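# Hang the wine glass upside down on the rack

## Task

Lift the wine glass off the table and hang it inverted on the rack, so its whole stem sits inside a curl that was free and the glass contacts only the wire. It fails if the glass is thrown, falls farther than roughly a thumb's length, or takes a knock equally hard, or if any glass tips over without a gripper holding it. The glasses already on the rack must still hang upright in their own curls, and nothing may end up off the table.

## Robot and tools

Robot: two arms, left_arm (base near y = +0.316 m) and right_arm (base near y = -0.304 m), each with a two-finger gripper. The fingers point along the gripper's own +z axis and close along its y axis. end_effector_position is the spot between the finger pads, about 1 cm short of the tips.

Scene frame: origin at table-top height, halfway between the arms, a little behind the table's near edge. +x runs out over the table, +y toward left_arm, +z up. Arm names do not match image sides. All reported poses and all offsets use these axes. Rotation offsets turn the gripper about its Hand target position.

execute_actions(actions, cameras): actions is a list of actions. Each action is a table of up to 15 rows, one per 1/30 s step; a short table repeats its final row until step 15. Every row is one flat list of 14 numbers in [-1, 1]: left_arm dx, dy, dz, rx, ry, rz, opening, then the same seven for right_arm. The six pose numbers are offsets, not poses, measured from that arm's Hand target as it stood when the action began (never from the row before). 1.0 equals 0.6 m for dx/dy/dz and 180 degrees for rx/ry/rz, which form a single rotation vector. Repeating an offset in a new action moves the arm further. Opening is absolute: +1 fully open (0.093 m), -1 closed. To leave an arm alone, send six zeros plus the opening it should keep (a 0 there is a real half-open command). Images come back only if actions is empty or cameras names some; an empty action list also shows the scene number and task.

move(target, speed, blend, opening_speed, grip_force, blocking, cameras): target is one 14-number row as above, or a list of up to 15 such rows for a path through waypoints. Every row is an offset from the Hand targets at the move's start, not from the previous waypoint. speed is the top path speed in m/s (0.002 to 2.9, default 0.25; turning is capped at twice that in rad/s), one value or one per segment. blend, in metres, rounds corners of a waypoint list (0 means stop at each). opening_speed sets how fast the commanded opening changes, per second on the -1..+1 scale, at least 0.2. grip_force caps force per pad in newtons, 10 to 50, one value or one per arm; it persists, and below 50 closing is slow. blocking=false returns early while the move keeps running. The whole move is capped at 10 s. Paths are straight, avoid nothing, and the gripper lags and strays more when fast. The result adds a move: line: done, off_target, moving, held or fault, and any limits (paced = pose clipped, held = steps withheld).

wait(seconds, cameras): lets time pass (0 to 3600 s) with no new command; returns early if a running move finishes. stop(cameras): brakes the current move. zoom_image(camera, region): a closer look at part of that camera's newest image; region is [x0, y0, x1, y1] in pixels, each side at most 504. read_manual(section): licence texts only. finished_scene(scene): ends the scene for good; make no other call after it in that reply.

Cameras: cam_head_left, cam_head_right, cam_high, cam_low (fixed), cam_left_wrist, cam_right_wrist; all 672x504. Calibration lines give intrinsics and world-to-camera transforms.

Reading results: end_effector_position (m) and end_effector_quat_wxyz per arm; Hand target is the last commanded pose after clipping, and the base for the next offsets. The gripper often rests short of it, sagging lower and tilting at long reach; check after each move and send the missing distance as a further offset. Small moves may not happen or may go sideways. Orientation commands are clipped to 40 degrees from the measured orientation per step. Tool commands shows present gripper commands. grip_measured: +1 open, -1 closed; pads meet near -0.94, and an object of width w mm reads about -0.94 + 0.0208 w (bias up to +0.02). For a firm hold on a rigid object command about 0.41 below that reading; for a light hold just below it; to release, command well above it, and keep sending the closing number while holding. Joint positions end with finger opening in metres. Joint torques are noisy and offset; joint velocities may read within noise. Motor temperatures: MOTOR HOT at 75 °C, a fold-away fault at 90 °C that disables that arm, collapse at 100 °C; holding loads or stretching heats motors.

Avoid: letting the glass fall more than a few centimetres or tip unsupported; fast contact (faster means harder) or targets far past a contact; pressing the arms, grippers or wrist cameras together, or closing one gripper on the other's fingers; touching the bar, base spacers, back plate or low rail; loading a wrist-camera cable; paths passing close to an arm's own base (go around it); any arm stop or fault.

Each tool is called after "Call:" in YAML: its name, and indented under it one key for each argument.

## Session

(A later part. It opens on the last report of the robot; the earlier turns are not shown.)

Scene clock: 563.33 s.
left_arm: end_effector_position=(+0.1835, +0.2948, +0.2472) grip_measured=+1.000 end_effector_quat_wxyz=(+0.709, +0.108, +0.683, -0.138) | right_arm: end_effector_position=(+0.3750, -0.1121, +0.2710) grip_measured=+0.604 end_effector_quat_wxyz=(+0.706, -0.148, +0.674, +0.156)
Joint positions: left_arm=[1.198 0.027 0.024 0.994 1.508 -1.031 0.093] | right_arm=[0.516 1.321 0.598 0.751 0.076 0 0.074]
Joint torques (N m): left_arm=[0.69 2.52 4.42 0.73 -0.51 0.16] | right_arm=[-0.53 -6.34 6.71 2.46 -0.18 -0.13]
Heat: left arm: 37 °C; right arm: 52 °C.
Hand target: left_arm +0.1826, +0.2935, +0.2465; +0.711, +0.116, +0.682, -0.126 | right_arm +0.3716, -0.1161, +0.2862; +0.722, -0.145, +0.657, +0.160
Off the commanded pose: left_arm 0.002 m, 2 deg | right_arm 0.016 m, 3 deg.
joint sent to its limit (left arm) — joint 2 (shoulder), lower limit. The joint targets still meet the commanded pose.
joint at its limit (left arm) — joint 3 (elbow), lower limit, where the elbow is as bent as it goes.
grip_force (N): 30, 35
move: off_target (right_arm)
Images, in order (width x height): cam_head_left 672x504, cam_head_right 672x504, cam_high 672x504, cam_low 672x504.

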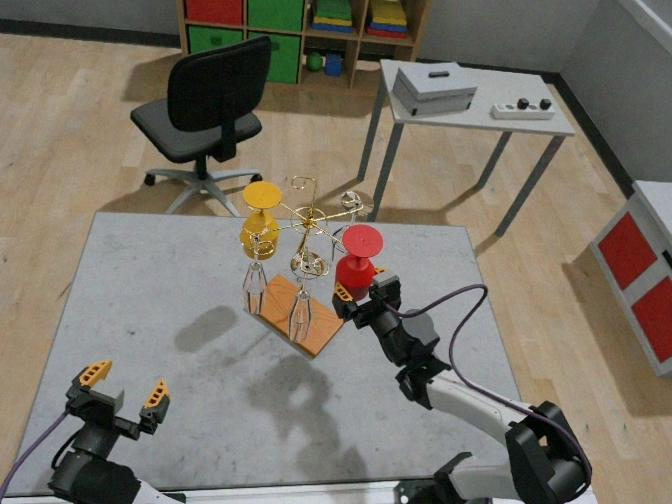

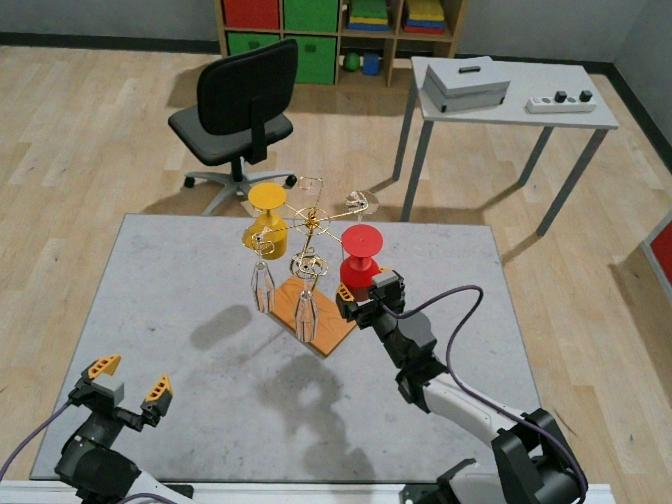

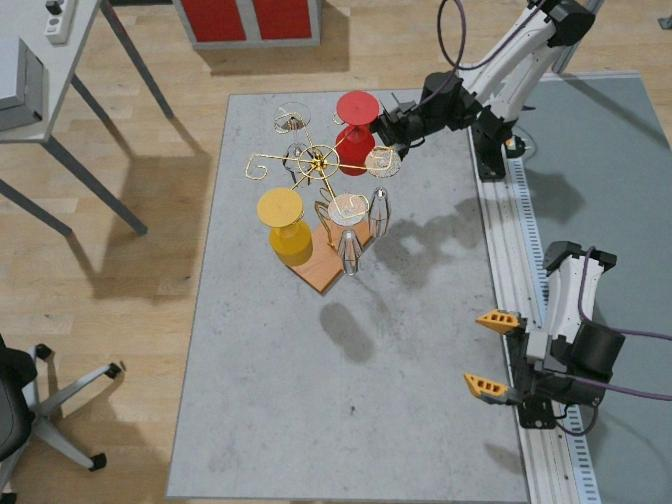

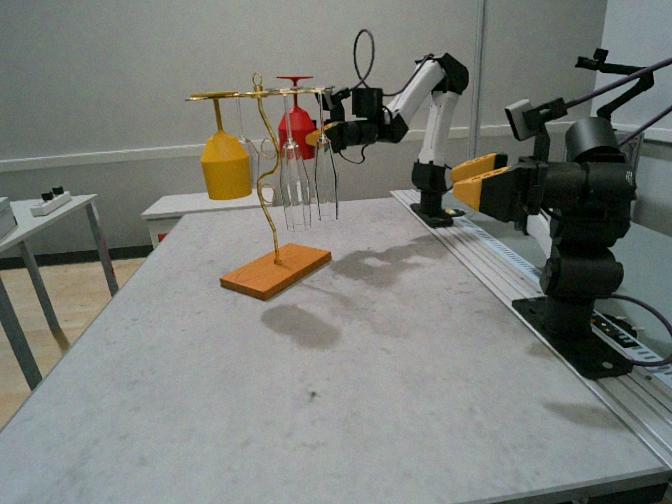

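Call:
move:
  target: [0,0,0,0,0,0,1,0.007,0.007,-0.028,0,0,0,0.05]
  speed: 0.05
  cameras: ["cam_head_right","cam_head_left","cam_high","cam_low"]

Call:
zoom_image:
  camera: "cam_head_right"
  region: [280, 160, 460, 300]

Call:
zoom_image:
  camera: "cam_high"
  region: [250, 50, 430, 190]

Call:
zoom_image:
  camera: "cam_low"
  region: [180, 60, 380, 260]

Scene clock: 571.67 s.
left_arm: end_effector_position=(+0.1835, +0.2948, +0.2472) grip_measured=+1.000 end_effector_quat_wxyz=(+0.709, +0.108, +0.683, -0.138) | right_arm: end_effector_position=(+0.3753, -0.1121, +0.2603) grip_measured=+0.604 end_effector_quat_wxyz=(+0.707, -0.148, +0.674, +0.156)
Joint positions: left_arm=[1.198 0.027 0.024 0.994 1.508 -1.031 0.093] | right_arm=[0.515 1.349 0.568 0.81 0.075 0 0.074]
Joint torques (N m): left_arm=[0.72 2.52 4.41 0.73 -0.51 0.16] | right_arm=[0.08 -3.63 6.6 2.76 -0.11 -0.11]
Heat: left arm: 37 °C; right arm: 52 °C.
Hand target: left_arm +0.1826, +0.2935, +0.2465; +0.711, +0.116, +0.682, -0.126 | right_arm +0.3759, -0.1120, +0.2695; +0.722, -0.145, +0.657, +0.160
Off the commanded pose: left_arm 0.002 m, 2 deg | right_arm 0.009 m, 3 deg.
joint sent to its limit (left arm) — joint 2 (shoulder), lower limit. The joint targets still meet the commanded pose.
joint at its limit (left arm) — joint 3 (elbow), lower limit, where the elbow is as bent as it goes.
grip_force (N): 30, 35
move: off_target (right_arm)
Images, in order (width x height): cam_head_left 672x504, cam_head_right 672x504, cam_high 672x504, cam_low 672x504.

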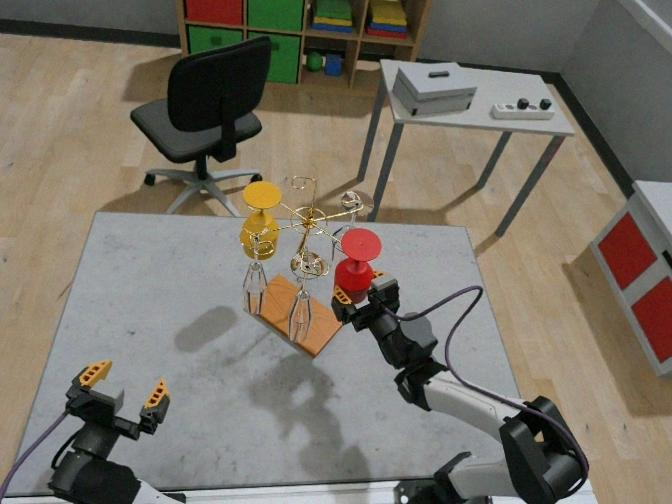

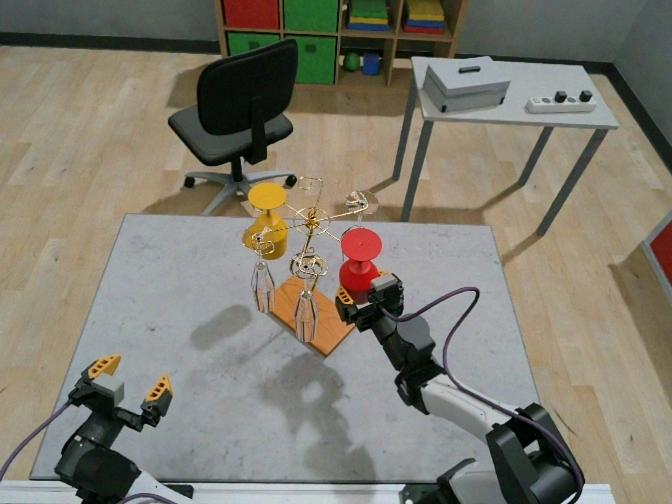

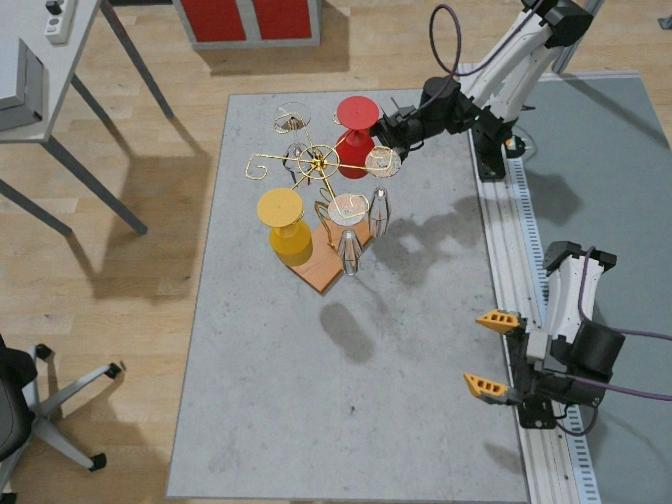

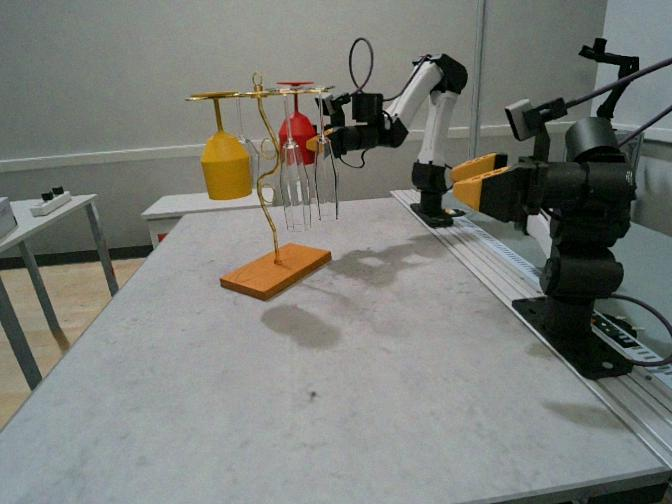

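Scaled by 2.800 from the camera's image (finer frame: 960x720).

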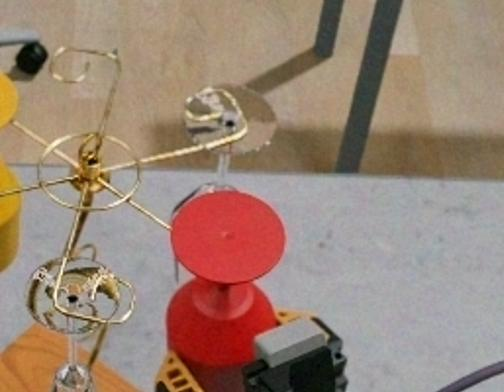

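Scaled by 2.800 from the camera's image (finer frame: 960x720).

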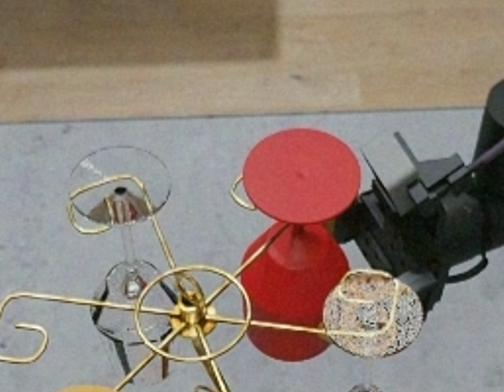

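Scaled by 2.520 from the camera's image (finer frame: 960x720).

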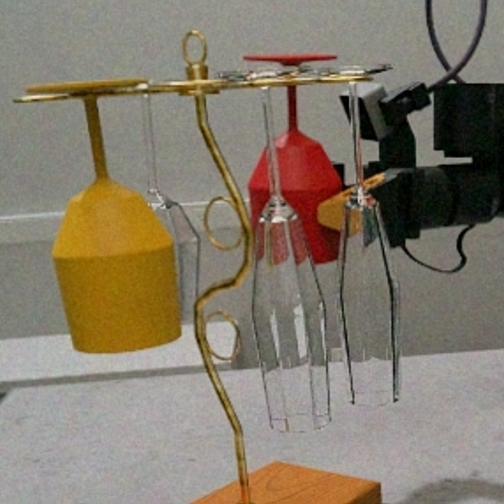

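Call:
move:
  target: [0,0,0,0,0,0,1,0.009,0.004,-0.022,0,0,0,0.05]
  speed: 0.04
  cameras: ["cam_head_right","cam_high","cam_low","cam_right_wrist"]

Call:
zoom_image:
  camera: "cam_head_right"
  region: [280, 160, 460, 300]

Call:
zoom_image:
  camera: "cam_high"
  region: [250, 50, 430, 190]

Call:
zoom_image:
  camera: "cam_low"
  region: [180, 60, 380, 260]

Scene clock: 576.50 s.
left_arm: end_effector_position=(+0.1835, +0.2948, +0.2472) grip_measured=+1.000 end_effector_quat_wxyz=(+0.709, +0.108, +0.683, -0.138) | right_arm: end_effector_position=(+0.3806, -0.1092, +0.2485) grip_measured=+0.604 end_effector_quat_wxyz=(+0.709, -0.147, +0.672, +0.157)
Joint positions: left_arm=[1.198 0.027 0.024 0.994 1.508 -1.031 0.093] | right_arm=[0.515 1.414 0.554 0.894 0.075 0 0.074]
Joint torques (N m): left_arm=[0.75 2.51 4.44 0.73 -0.51 0.16] | right_arm=[-0.1 -3.97 6.34 2.68 -0.13 -0.13]
Heat: left arm: 37 °C; right arm: 53 °C.
Hand target: left_arm +0.1826, +0.2935, +0.2465; +0.711, +0.116, +0.682, -0.126 | right_arm +0.3813, -0.1096, +0.2562; +0.722, -0.145, +0.657, +0.160
Off the commanded pose: left_arm 0.002 m, 2 deg | right_arm 0.008 m, 2 deg.
joint sent to its limit (left arm) — joint 2 (shoulder), lower limit. The joint targets still meet the commanded pose.
joint at its limit (left arm) — joint 3 (elbow), lower limit, where the elbow is as bent as it goes.
grip_force (N): 30, 35
move: done
cam_right_wrist: T_world_to_cam=[[0.40356, -0.91493, 0.00661, -0.25581], [-0.34223, -0.15764, -0.9263, 0.38204], [0.84854, 0.37156, -0.37673, -0.09969]] pos_world=[0.31857, -0.13679, 0.31801]

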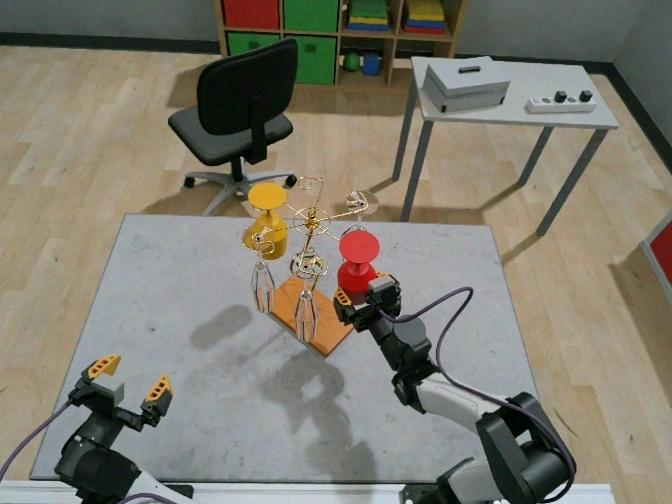

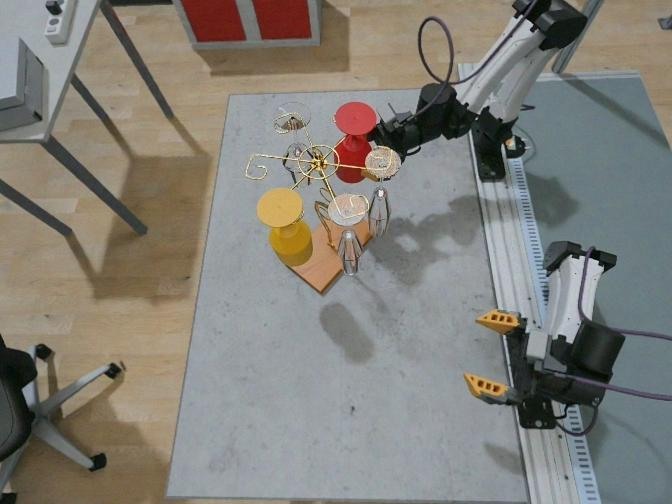

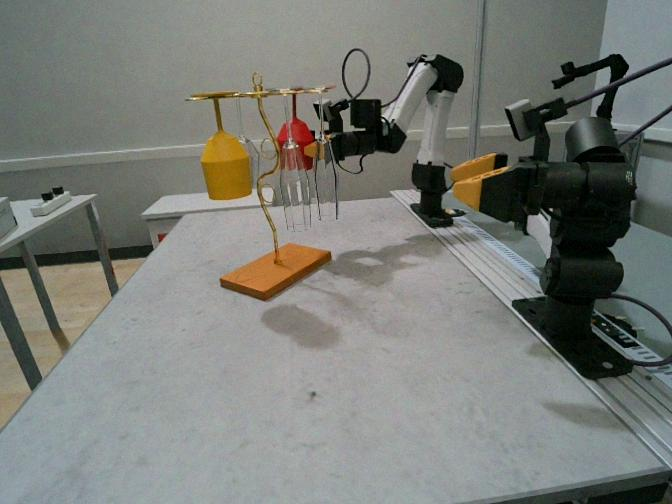

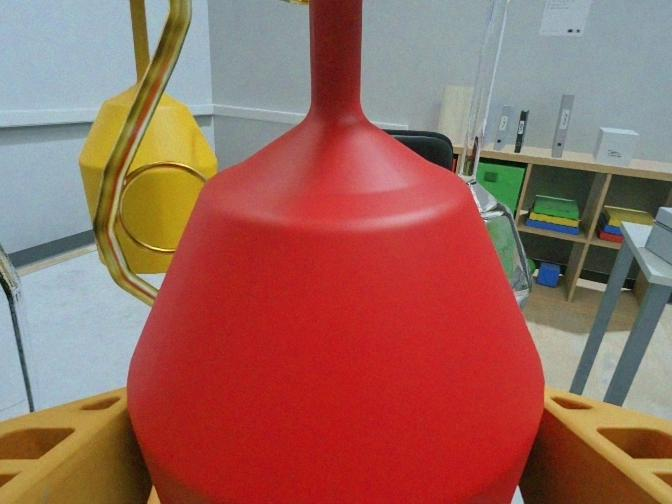

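Scaled by 2.800 from the camera's image (finer frame: 960x720).

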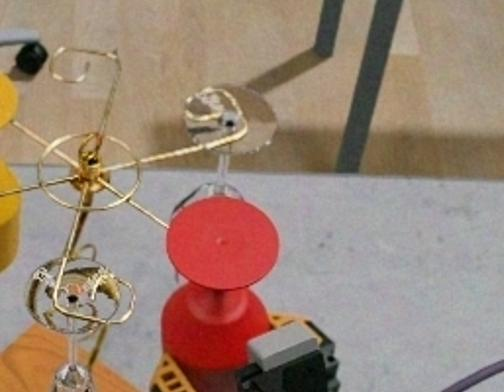

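Scaled by 2.800 from the camera's image (finer frame: 960x720).

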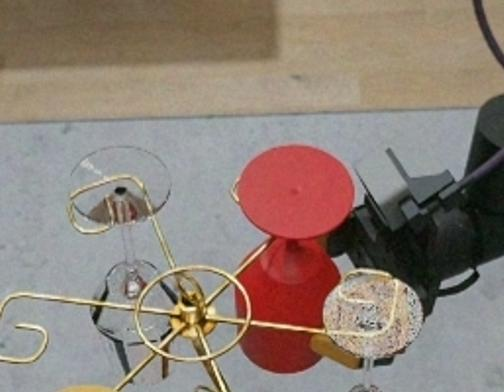

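Scaled by 2.520 from the camera's image (finer frame: 960x720).

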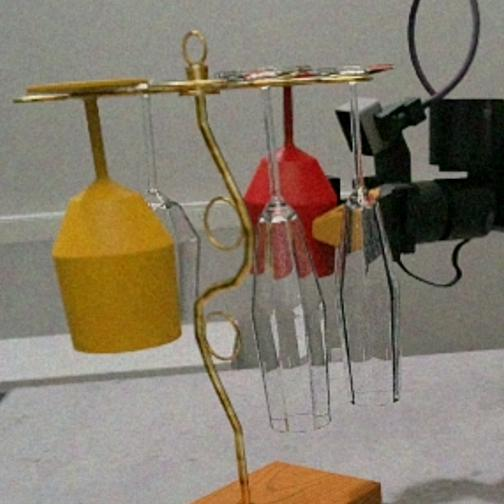

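Call:
move:
  target: [0,0,0,0,0,0,1,-0.001,0,-0.015,0,0,0,0.05]
  speed: 0.03
  cameras: ["cam_head_right","cam_high","cam_low"]

Call:
zoom_image:
  camera: "cam_head_right"
  region: [280, 160, 460, 300]

Call:
zoom_image:
  camera: "cam_low"
  region: [230, 60, 350, 180]

Scene clock: 579.77 s.
left_arm: end_effector_position=(+0.1835, +0.2948, +0.2472) grip_measured=+1.000 end_effector_quat_wxyz=(+0.709, +0.108, +0.683, -0.138) | right_arm: end_effector_position=(+0.3804, -0.1092, +0.2457) grip_measured=+0.603 end_effector_quat_wxyz=(+0.716, -0.145, +0.664, +0.159)
Joint positions: left_arm=[1.198 0.027 0.024 0.994 1.508 -1.031 0.093] | right_arm=[0.515 1.439 0.535 0.96 0.075 0 0.074]
Joint torques (N m): left_arm=[0.72 2.52 4.45 0.73 -0.52 0.16] | right_arm=[-0.06 -3.93 5.82 2.53 -0.11 -0.15]
Heat: left arm: 37 °C; right arm: 53 °C.
Hand target: left_arm +0.1826, +0.2935, +0.2465; +0.711, +0.116, +0.682, -0.126 | right_arm +0.3806, -0.1096, +0.2472; +0.722, -0.145, +0.657, +0.160
Off the commanded pose: left_arm 0.002 m, 2 deg | right_arm 0.002 m, 1 deg.
joint sent to its limit (left arm) — joint 2 (shoulder), lower limit. The joint targets still meet the commanded pose.
joint at its limit (left arm) — joint 3 (elbow), lower limit, where the elbow is as bent as it goes.
grip_force (N): 30, 35
move: done

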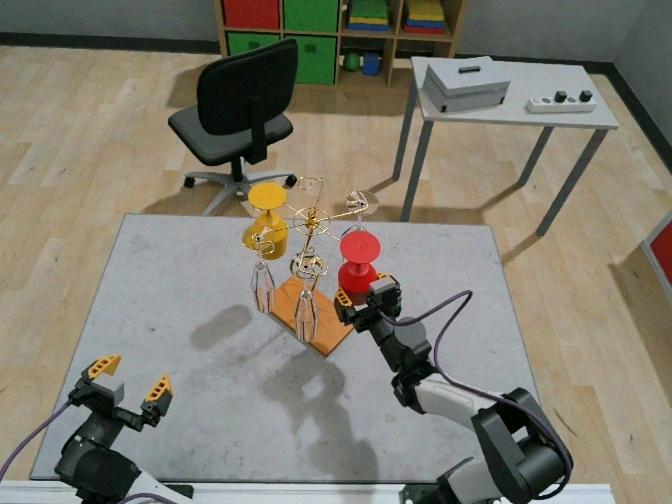

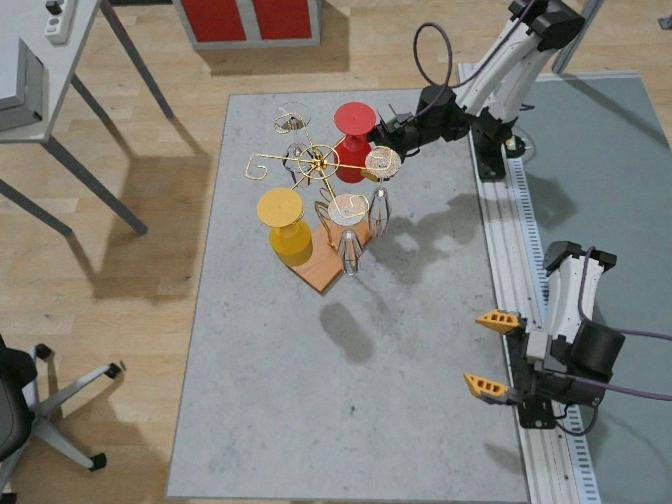

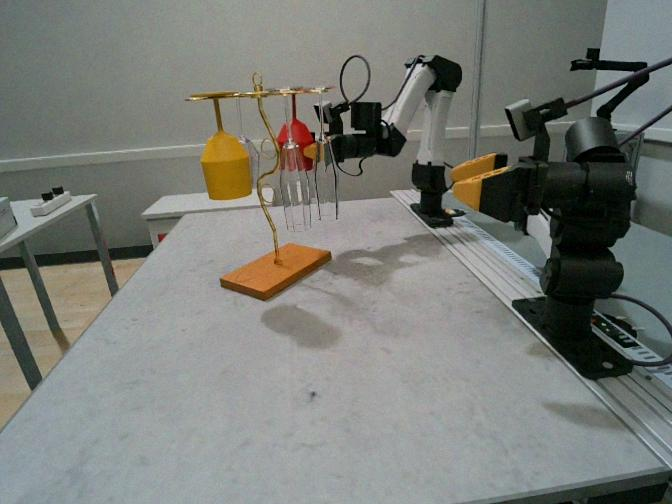

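Scaled by 2.800 from the camera's image (finer frame: 960x720).

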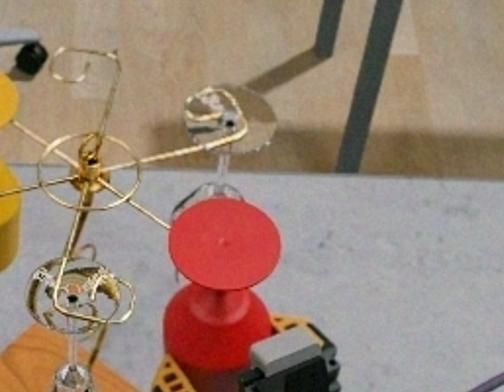

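Scaled by 4.200 from the camera's image (finer frame: 960x720).

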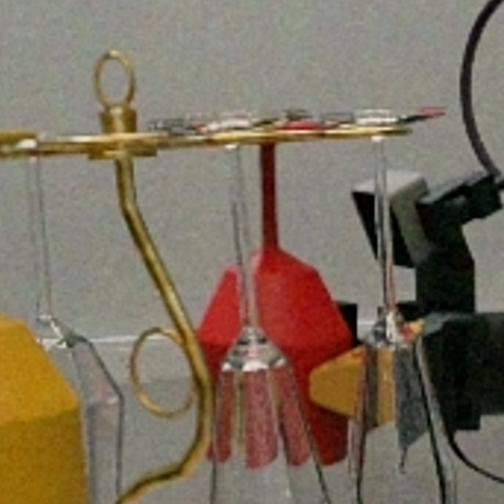

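Call:
move:
  target: [0,0,0,0,0,0,1,0,0,-0.006,-0.008,0.0175,0,0.05]
  speed: 0.03
  cameras: ["cam_head_right","cam_high","cam_low"]

Call:
zoom_image:
  camera: "cam_head_right"
  region: [280, 160, 460, 300]

Call:
zoom_image:
  camera: "cam_low"
  region: [230, 60, 350, 180]

Call:
zoom_image:
  camera: "cam_high"
  region: [250, 50, 430, 190]

Scene clock: 584.50 s.
left_arm: end_effector_position=(+0.1835, +0.2948, +0.2472) grip_measured=+1.000 end_effector_quat_wxyz=(+0.709, +0.108, +0.683, -0.138) | right_arm: end_effector_position=(+0.3792, -0.1099, +0.2443) grip_measured=+0.603 end_effector_quat_wxyz=(+0.711, -0.147, +0.670, +0.157)
Joint positions: left_arm=[1.198 0.027 0.024 0.994 1.508 -1.031 0.093] | right_arm=[0.515 1.424 0.535 0.929 0.075 0 0.074]
Joint torques (N m): left_arm=[0.72 2.52 4.42 0.73 -0.51 0.16] | right_arm=[-0.03 -5.49 7.95 1.65 -0.12 -0.07]
Heat: left arm: 37 °C; right arm: 52 °C.
Hand target: left_arm +0.1826, +0.2935, +0.2465; +0.711, +0.116, +0.682, -0.126 | right_arm +0.3807, -0.1096, +0.2436; +0.702, -0.149, +0.679, +0.155
Off the commanded pose: left_arm 0.002 m, 2 deg | right_arm 0.002 m, 1 deg.
joint sent to its limit (left arm) — joint 2 (shoulder), lower limit. The joint targets still meet the commanded pose.
joint at its limit (left arm) — joint 3 (elbow), lower limit, where the elbow is as bent as it goes.
grip_force (N): 30, 35
move: done

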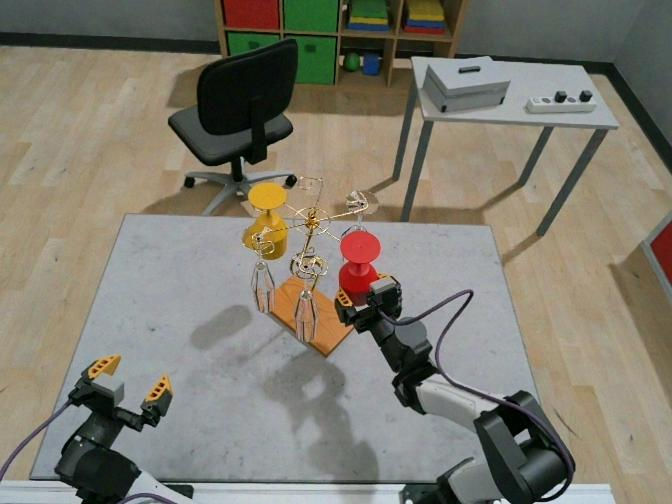

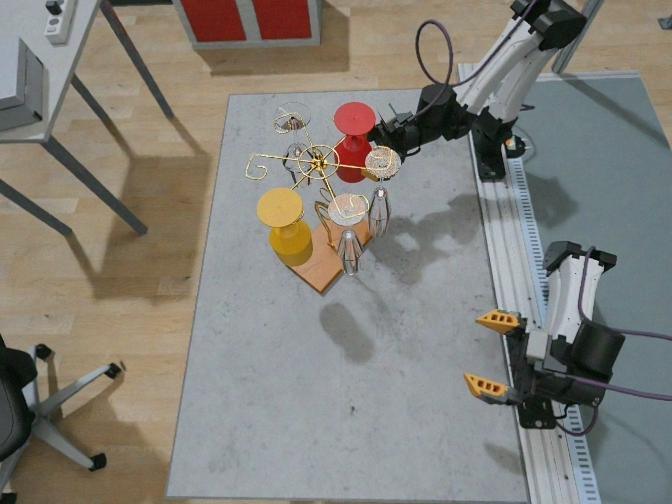

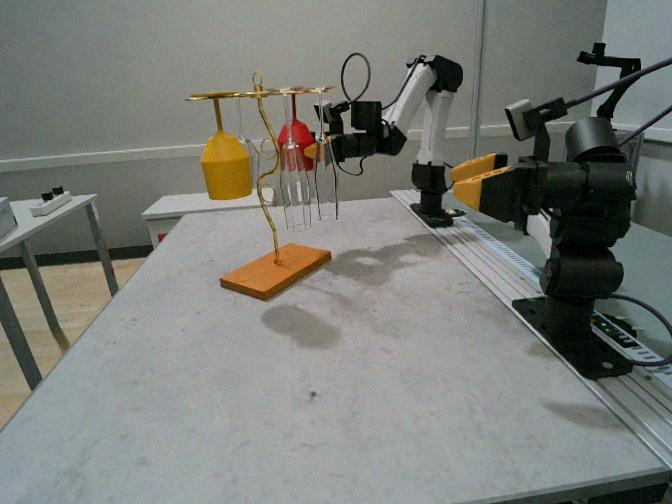

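Scaled by 2.800 from the camera's image (finer frame: 960x720).

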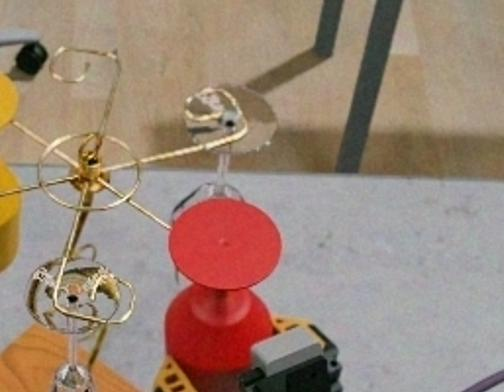

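Scaled by 4.200 from the camera's image (finer frame: 960x720).

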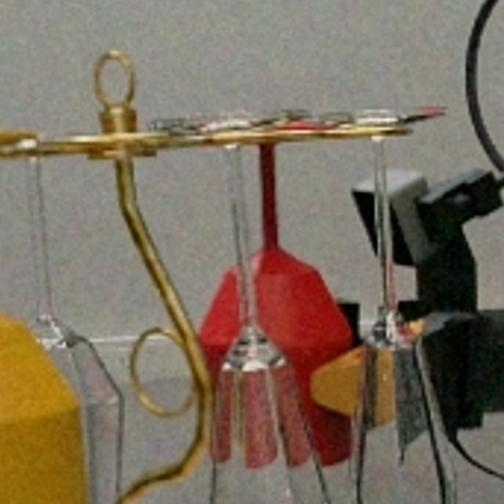

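Scaled by 2.800 from the camera's image (finer frame: 960x720).

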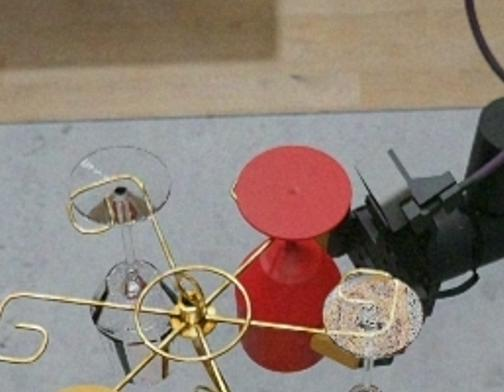

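Call:
move:
  target: [0,0,0,0,0,0,1,0,0,0,0,0,0,1]
  opening_speed: 0.25
  cameras: ["cam_head_right","cam_high","cam_low","cam_right_wrist"]

Call:
zoom_image:
  camera: "cam_high"
  region: [250, 50, 430, 190]

Call:
zoom_image:
  camera: "cam_low"
  region: [230, 60, 350, 180]

Scene clock: 591.13 s.
left_arm: end_effector_position=(+0.1835, +0.2948, +0.2472) grip_measured=+1.000 end_effector_quat_wxyz=(+0.709, +0.108, +0.683, -0.138) | right_arm: end_effector_position=(+0.3795, -0.1097, +0.2286) grip_measured=+0.999 end_effector_quat_wxyz=(+0.689, -0.154, +0.692, +0.151)
Joint positions: left_arm=[1.198 0.027 0.024 0.994 1.508 -1.031 0.093] | right_arm=[0.515 1.424 0.535 0.863 0.075 0 0.093]
Joint torques (N m): left_arm=[0.72 2.52 4.45 0.73 -0.52 0.17] | right_arm=[-0.06 -5.63 7.9 2.31 -0.1 -0.07]
Heat: left arm: 37 °C; right arm: 51 °C.
Hand target: left_arm +0.1826, +0.2935, +0.2465; +0.711, +0.116, +0.682, -0.126 | right_arm +0.3807, -0.1096, +0.2437; +0.702, -0.149, +0.678, +0.155
Off the commanded pose: left_arm 0.002 m, 2 deg | right_arm 0.015 m, 2 deg.
joint sent to its limit (left arm) — joint 2 (shoulder), lower limit. The joint targets still meet the commanded pose.
joint at its limit (left arm) — joint 3 (elbow), lower limit, where the elbow is as bent as it goes.
grip_force (N): 30, 35
move: done
cam_right_wrist: T_world_to_cam=[[0.40426, -0.91456, 0.01215, -0.25723], [-0.38994, -0.18435, -0.9022, 0.37282], [0.82736, 0.35998, -0.43115, -0.08688]] pos_world=[0.32125, -0.13525, 0.30203]

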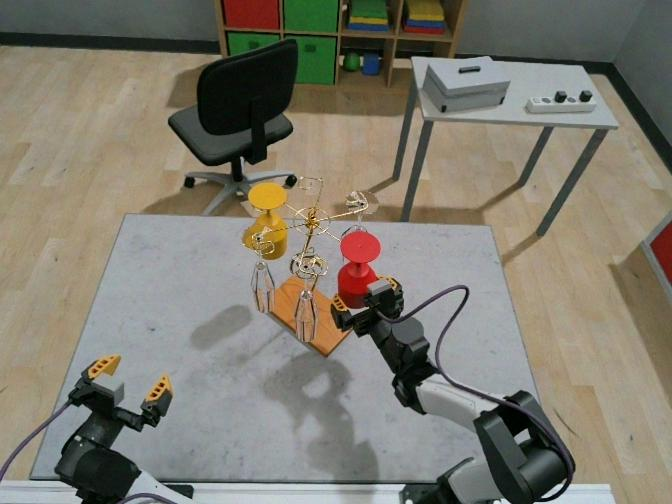

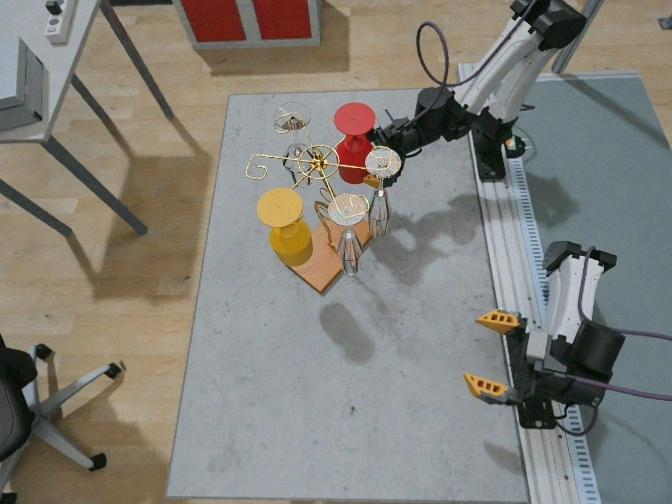

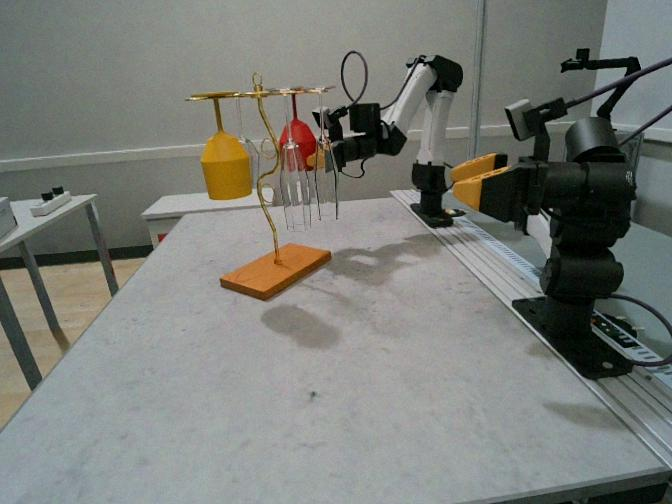

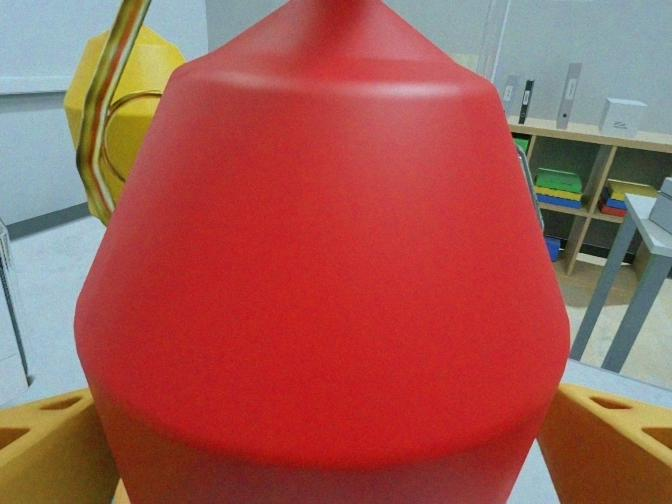

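Scaled by 2.800 from the camera's image (finer frame: 960x720).

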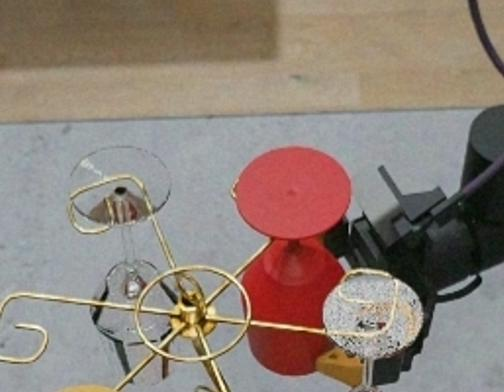

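Scaled by 4.200 from the camera's image (finer frame: 960x720).

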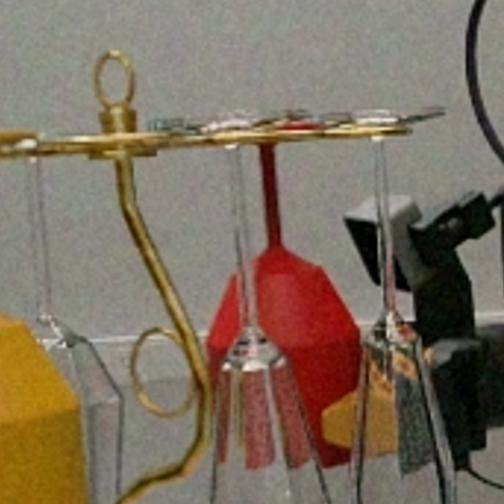

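Call:
move:
  target: [0,0,0,0,0,0,1,-0.17,-0.079,-0.01,0,0,0,1]
  speed: 0.05
  cameras: ["cam_head_right","cam_high","cam_low","cam_right_wrist"]

Call:
zoom_image:
  camera: "cam_high"
  region: [250, 50, 430, 190]

Call:
zoom_image:
  camera: "cam_low"
  region: [230, 60, 350, 180]

Scene clock: 597.17 s.
left_arm: end_effector_position=(+0.1835, +0.2948, +0.2472) grip_measured=+1.000 end_effector_quat_wxyz=(+0.709, +0.108, +0.683, -0.138) | right_arm: end_effector_position=(+0.2805, -0.1572, +0.2328) grip_measured=+1.000 end_effector_quat_wxyz=(+0.695, -0.152, +0.686, +0.152)
Joint positions: left_arm=[1.198 0.027 0.024 0.994 1.508 -1.031 0.093] | right_arm=[0.561 0.778 0.238 0.533 0.121 0 0.093]
Joint torques (N m): left_arm=[0.72 2.52 4.42 0.73 -0.51 0.16] | right_arm=[0.91 -1.46 6.95 2.37 -0.01 -0.06]
Heat: left arm: 37 °C; right arm: 51 °C.
Hand target: left_arm +0.1826, +0.2935, +0.2465; +0.711, +0.116, +0.682, -0.126 | right_arm +0.2787, -0.1569, +0.2376; +0.702, -0.149, +0.679, +0.155
Off the commanded pose: left_arm 0.002 m, 2 deg | right_arm 0.005 m, 1 deg.
joint sent to its limit (left arm) — joint 2 (shoulder), lower limit. The joint targets still meet the commanded pose.
joint at its limit (left arm) — joint 3 (elbow), lower limit, where the elbow is as bent as it goes.
grip_force (N): 30, 35
move: done
cam_right_wrist: T_world_to_cam=[[0.40409, -0.91466, 0.01079, -0.26031], [-0.37532, -0.17654, -0.90993, 0.3282], [0.83418, 0.36364, -0.41463, 0.00881]] pos_world=[0.22102, -0.18336, 0.30509]

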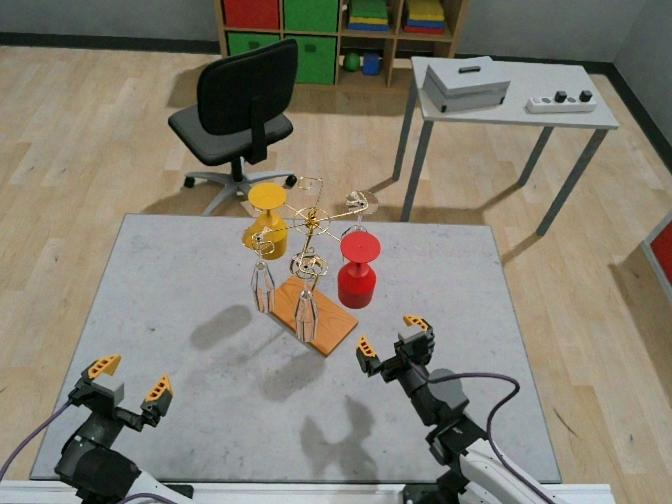

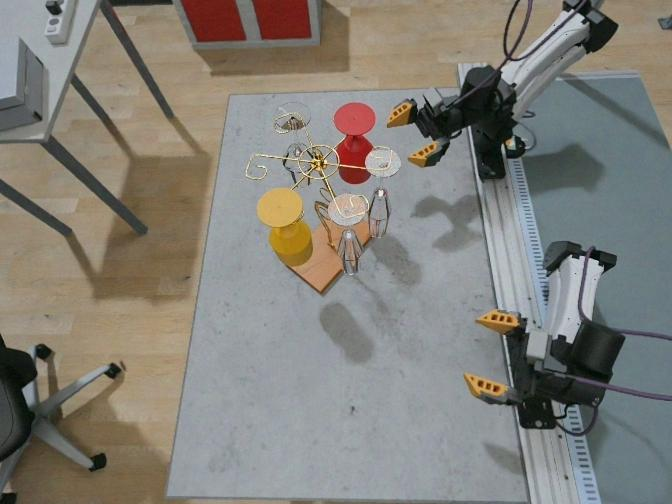

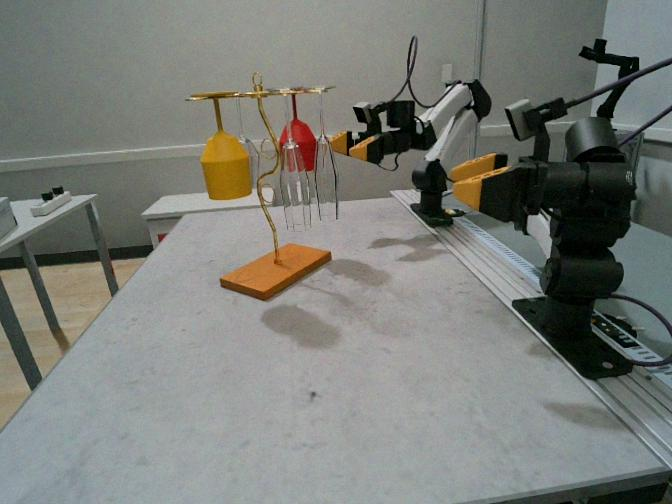

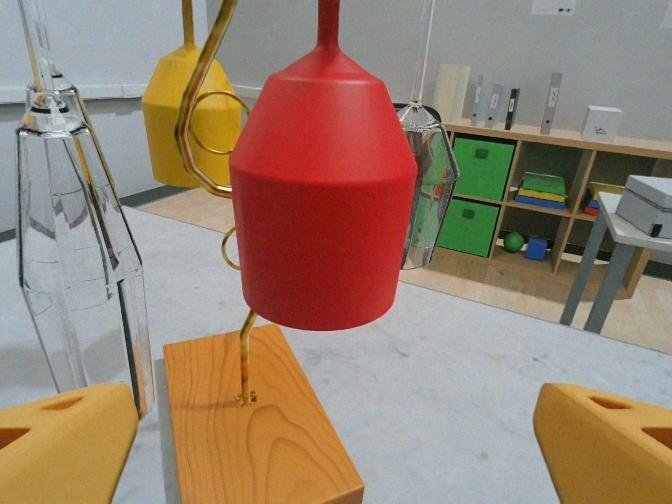

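Scaled by 2.800 from the camera's image (finer frame: 960x720).

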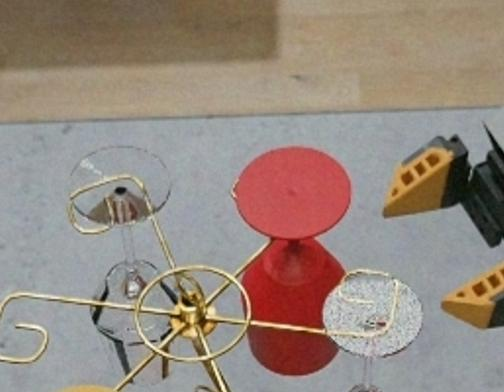

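Scaled by 4.200 from the camera's image (finer frame: 960x720).

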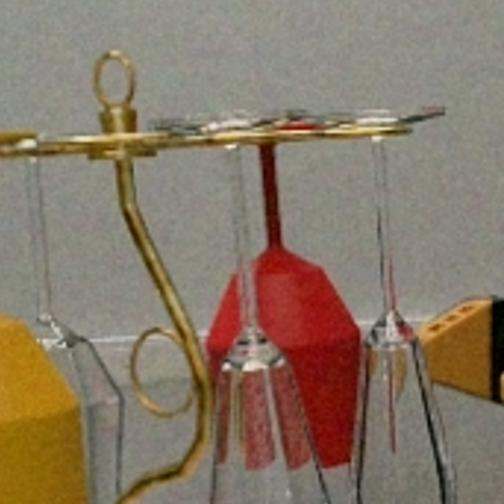

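Call:
finished_scene:
  scene: 2

The scene is finished: the task was done.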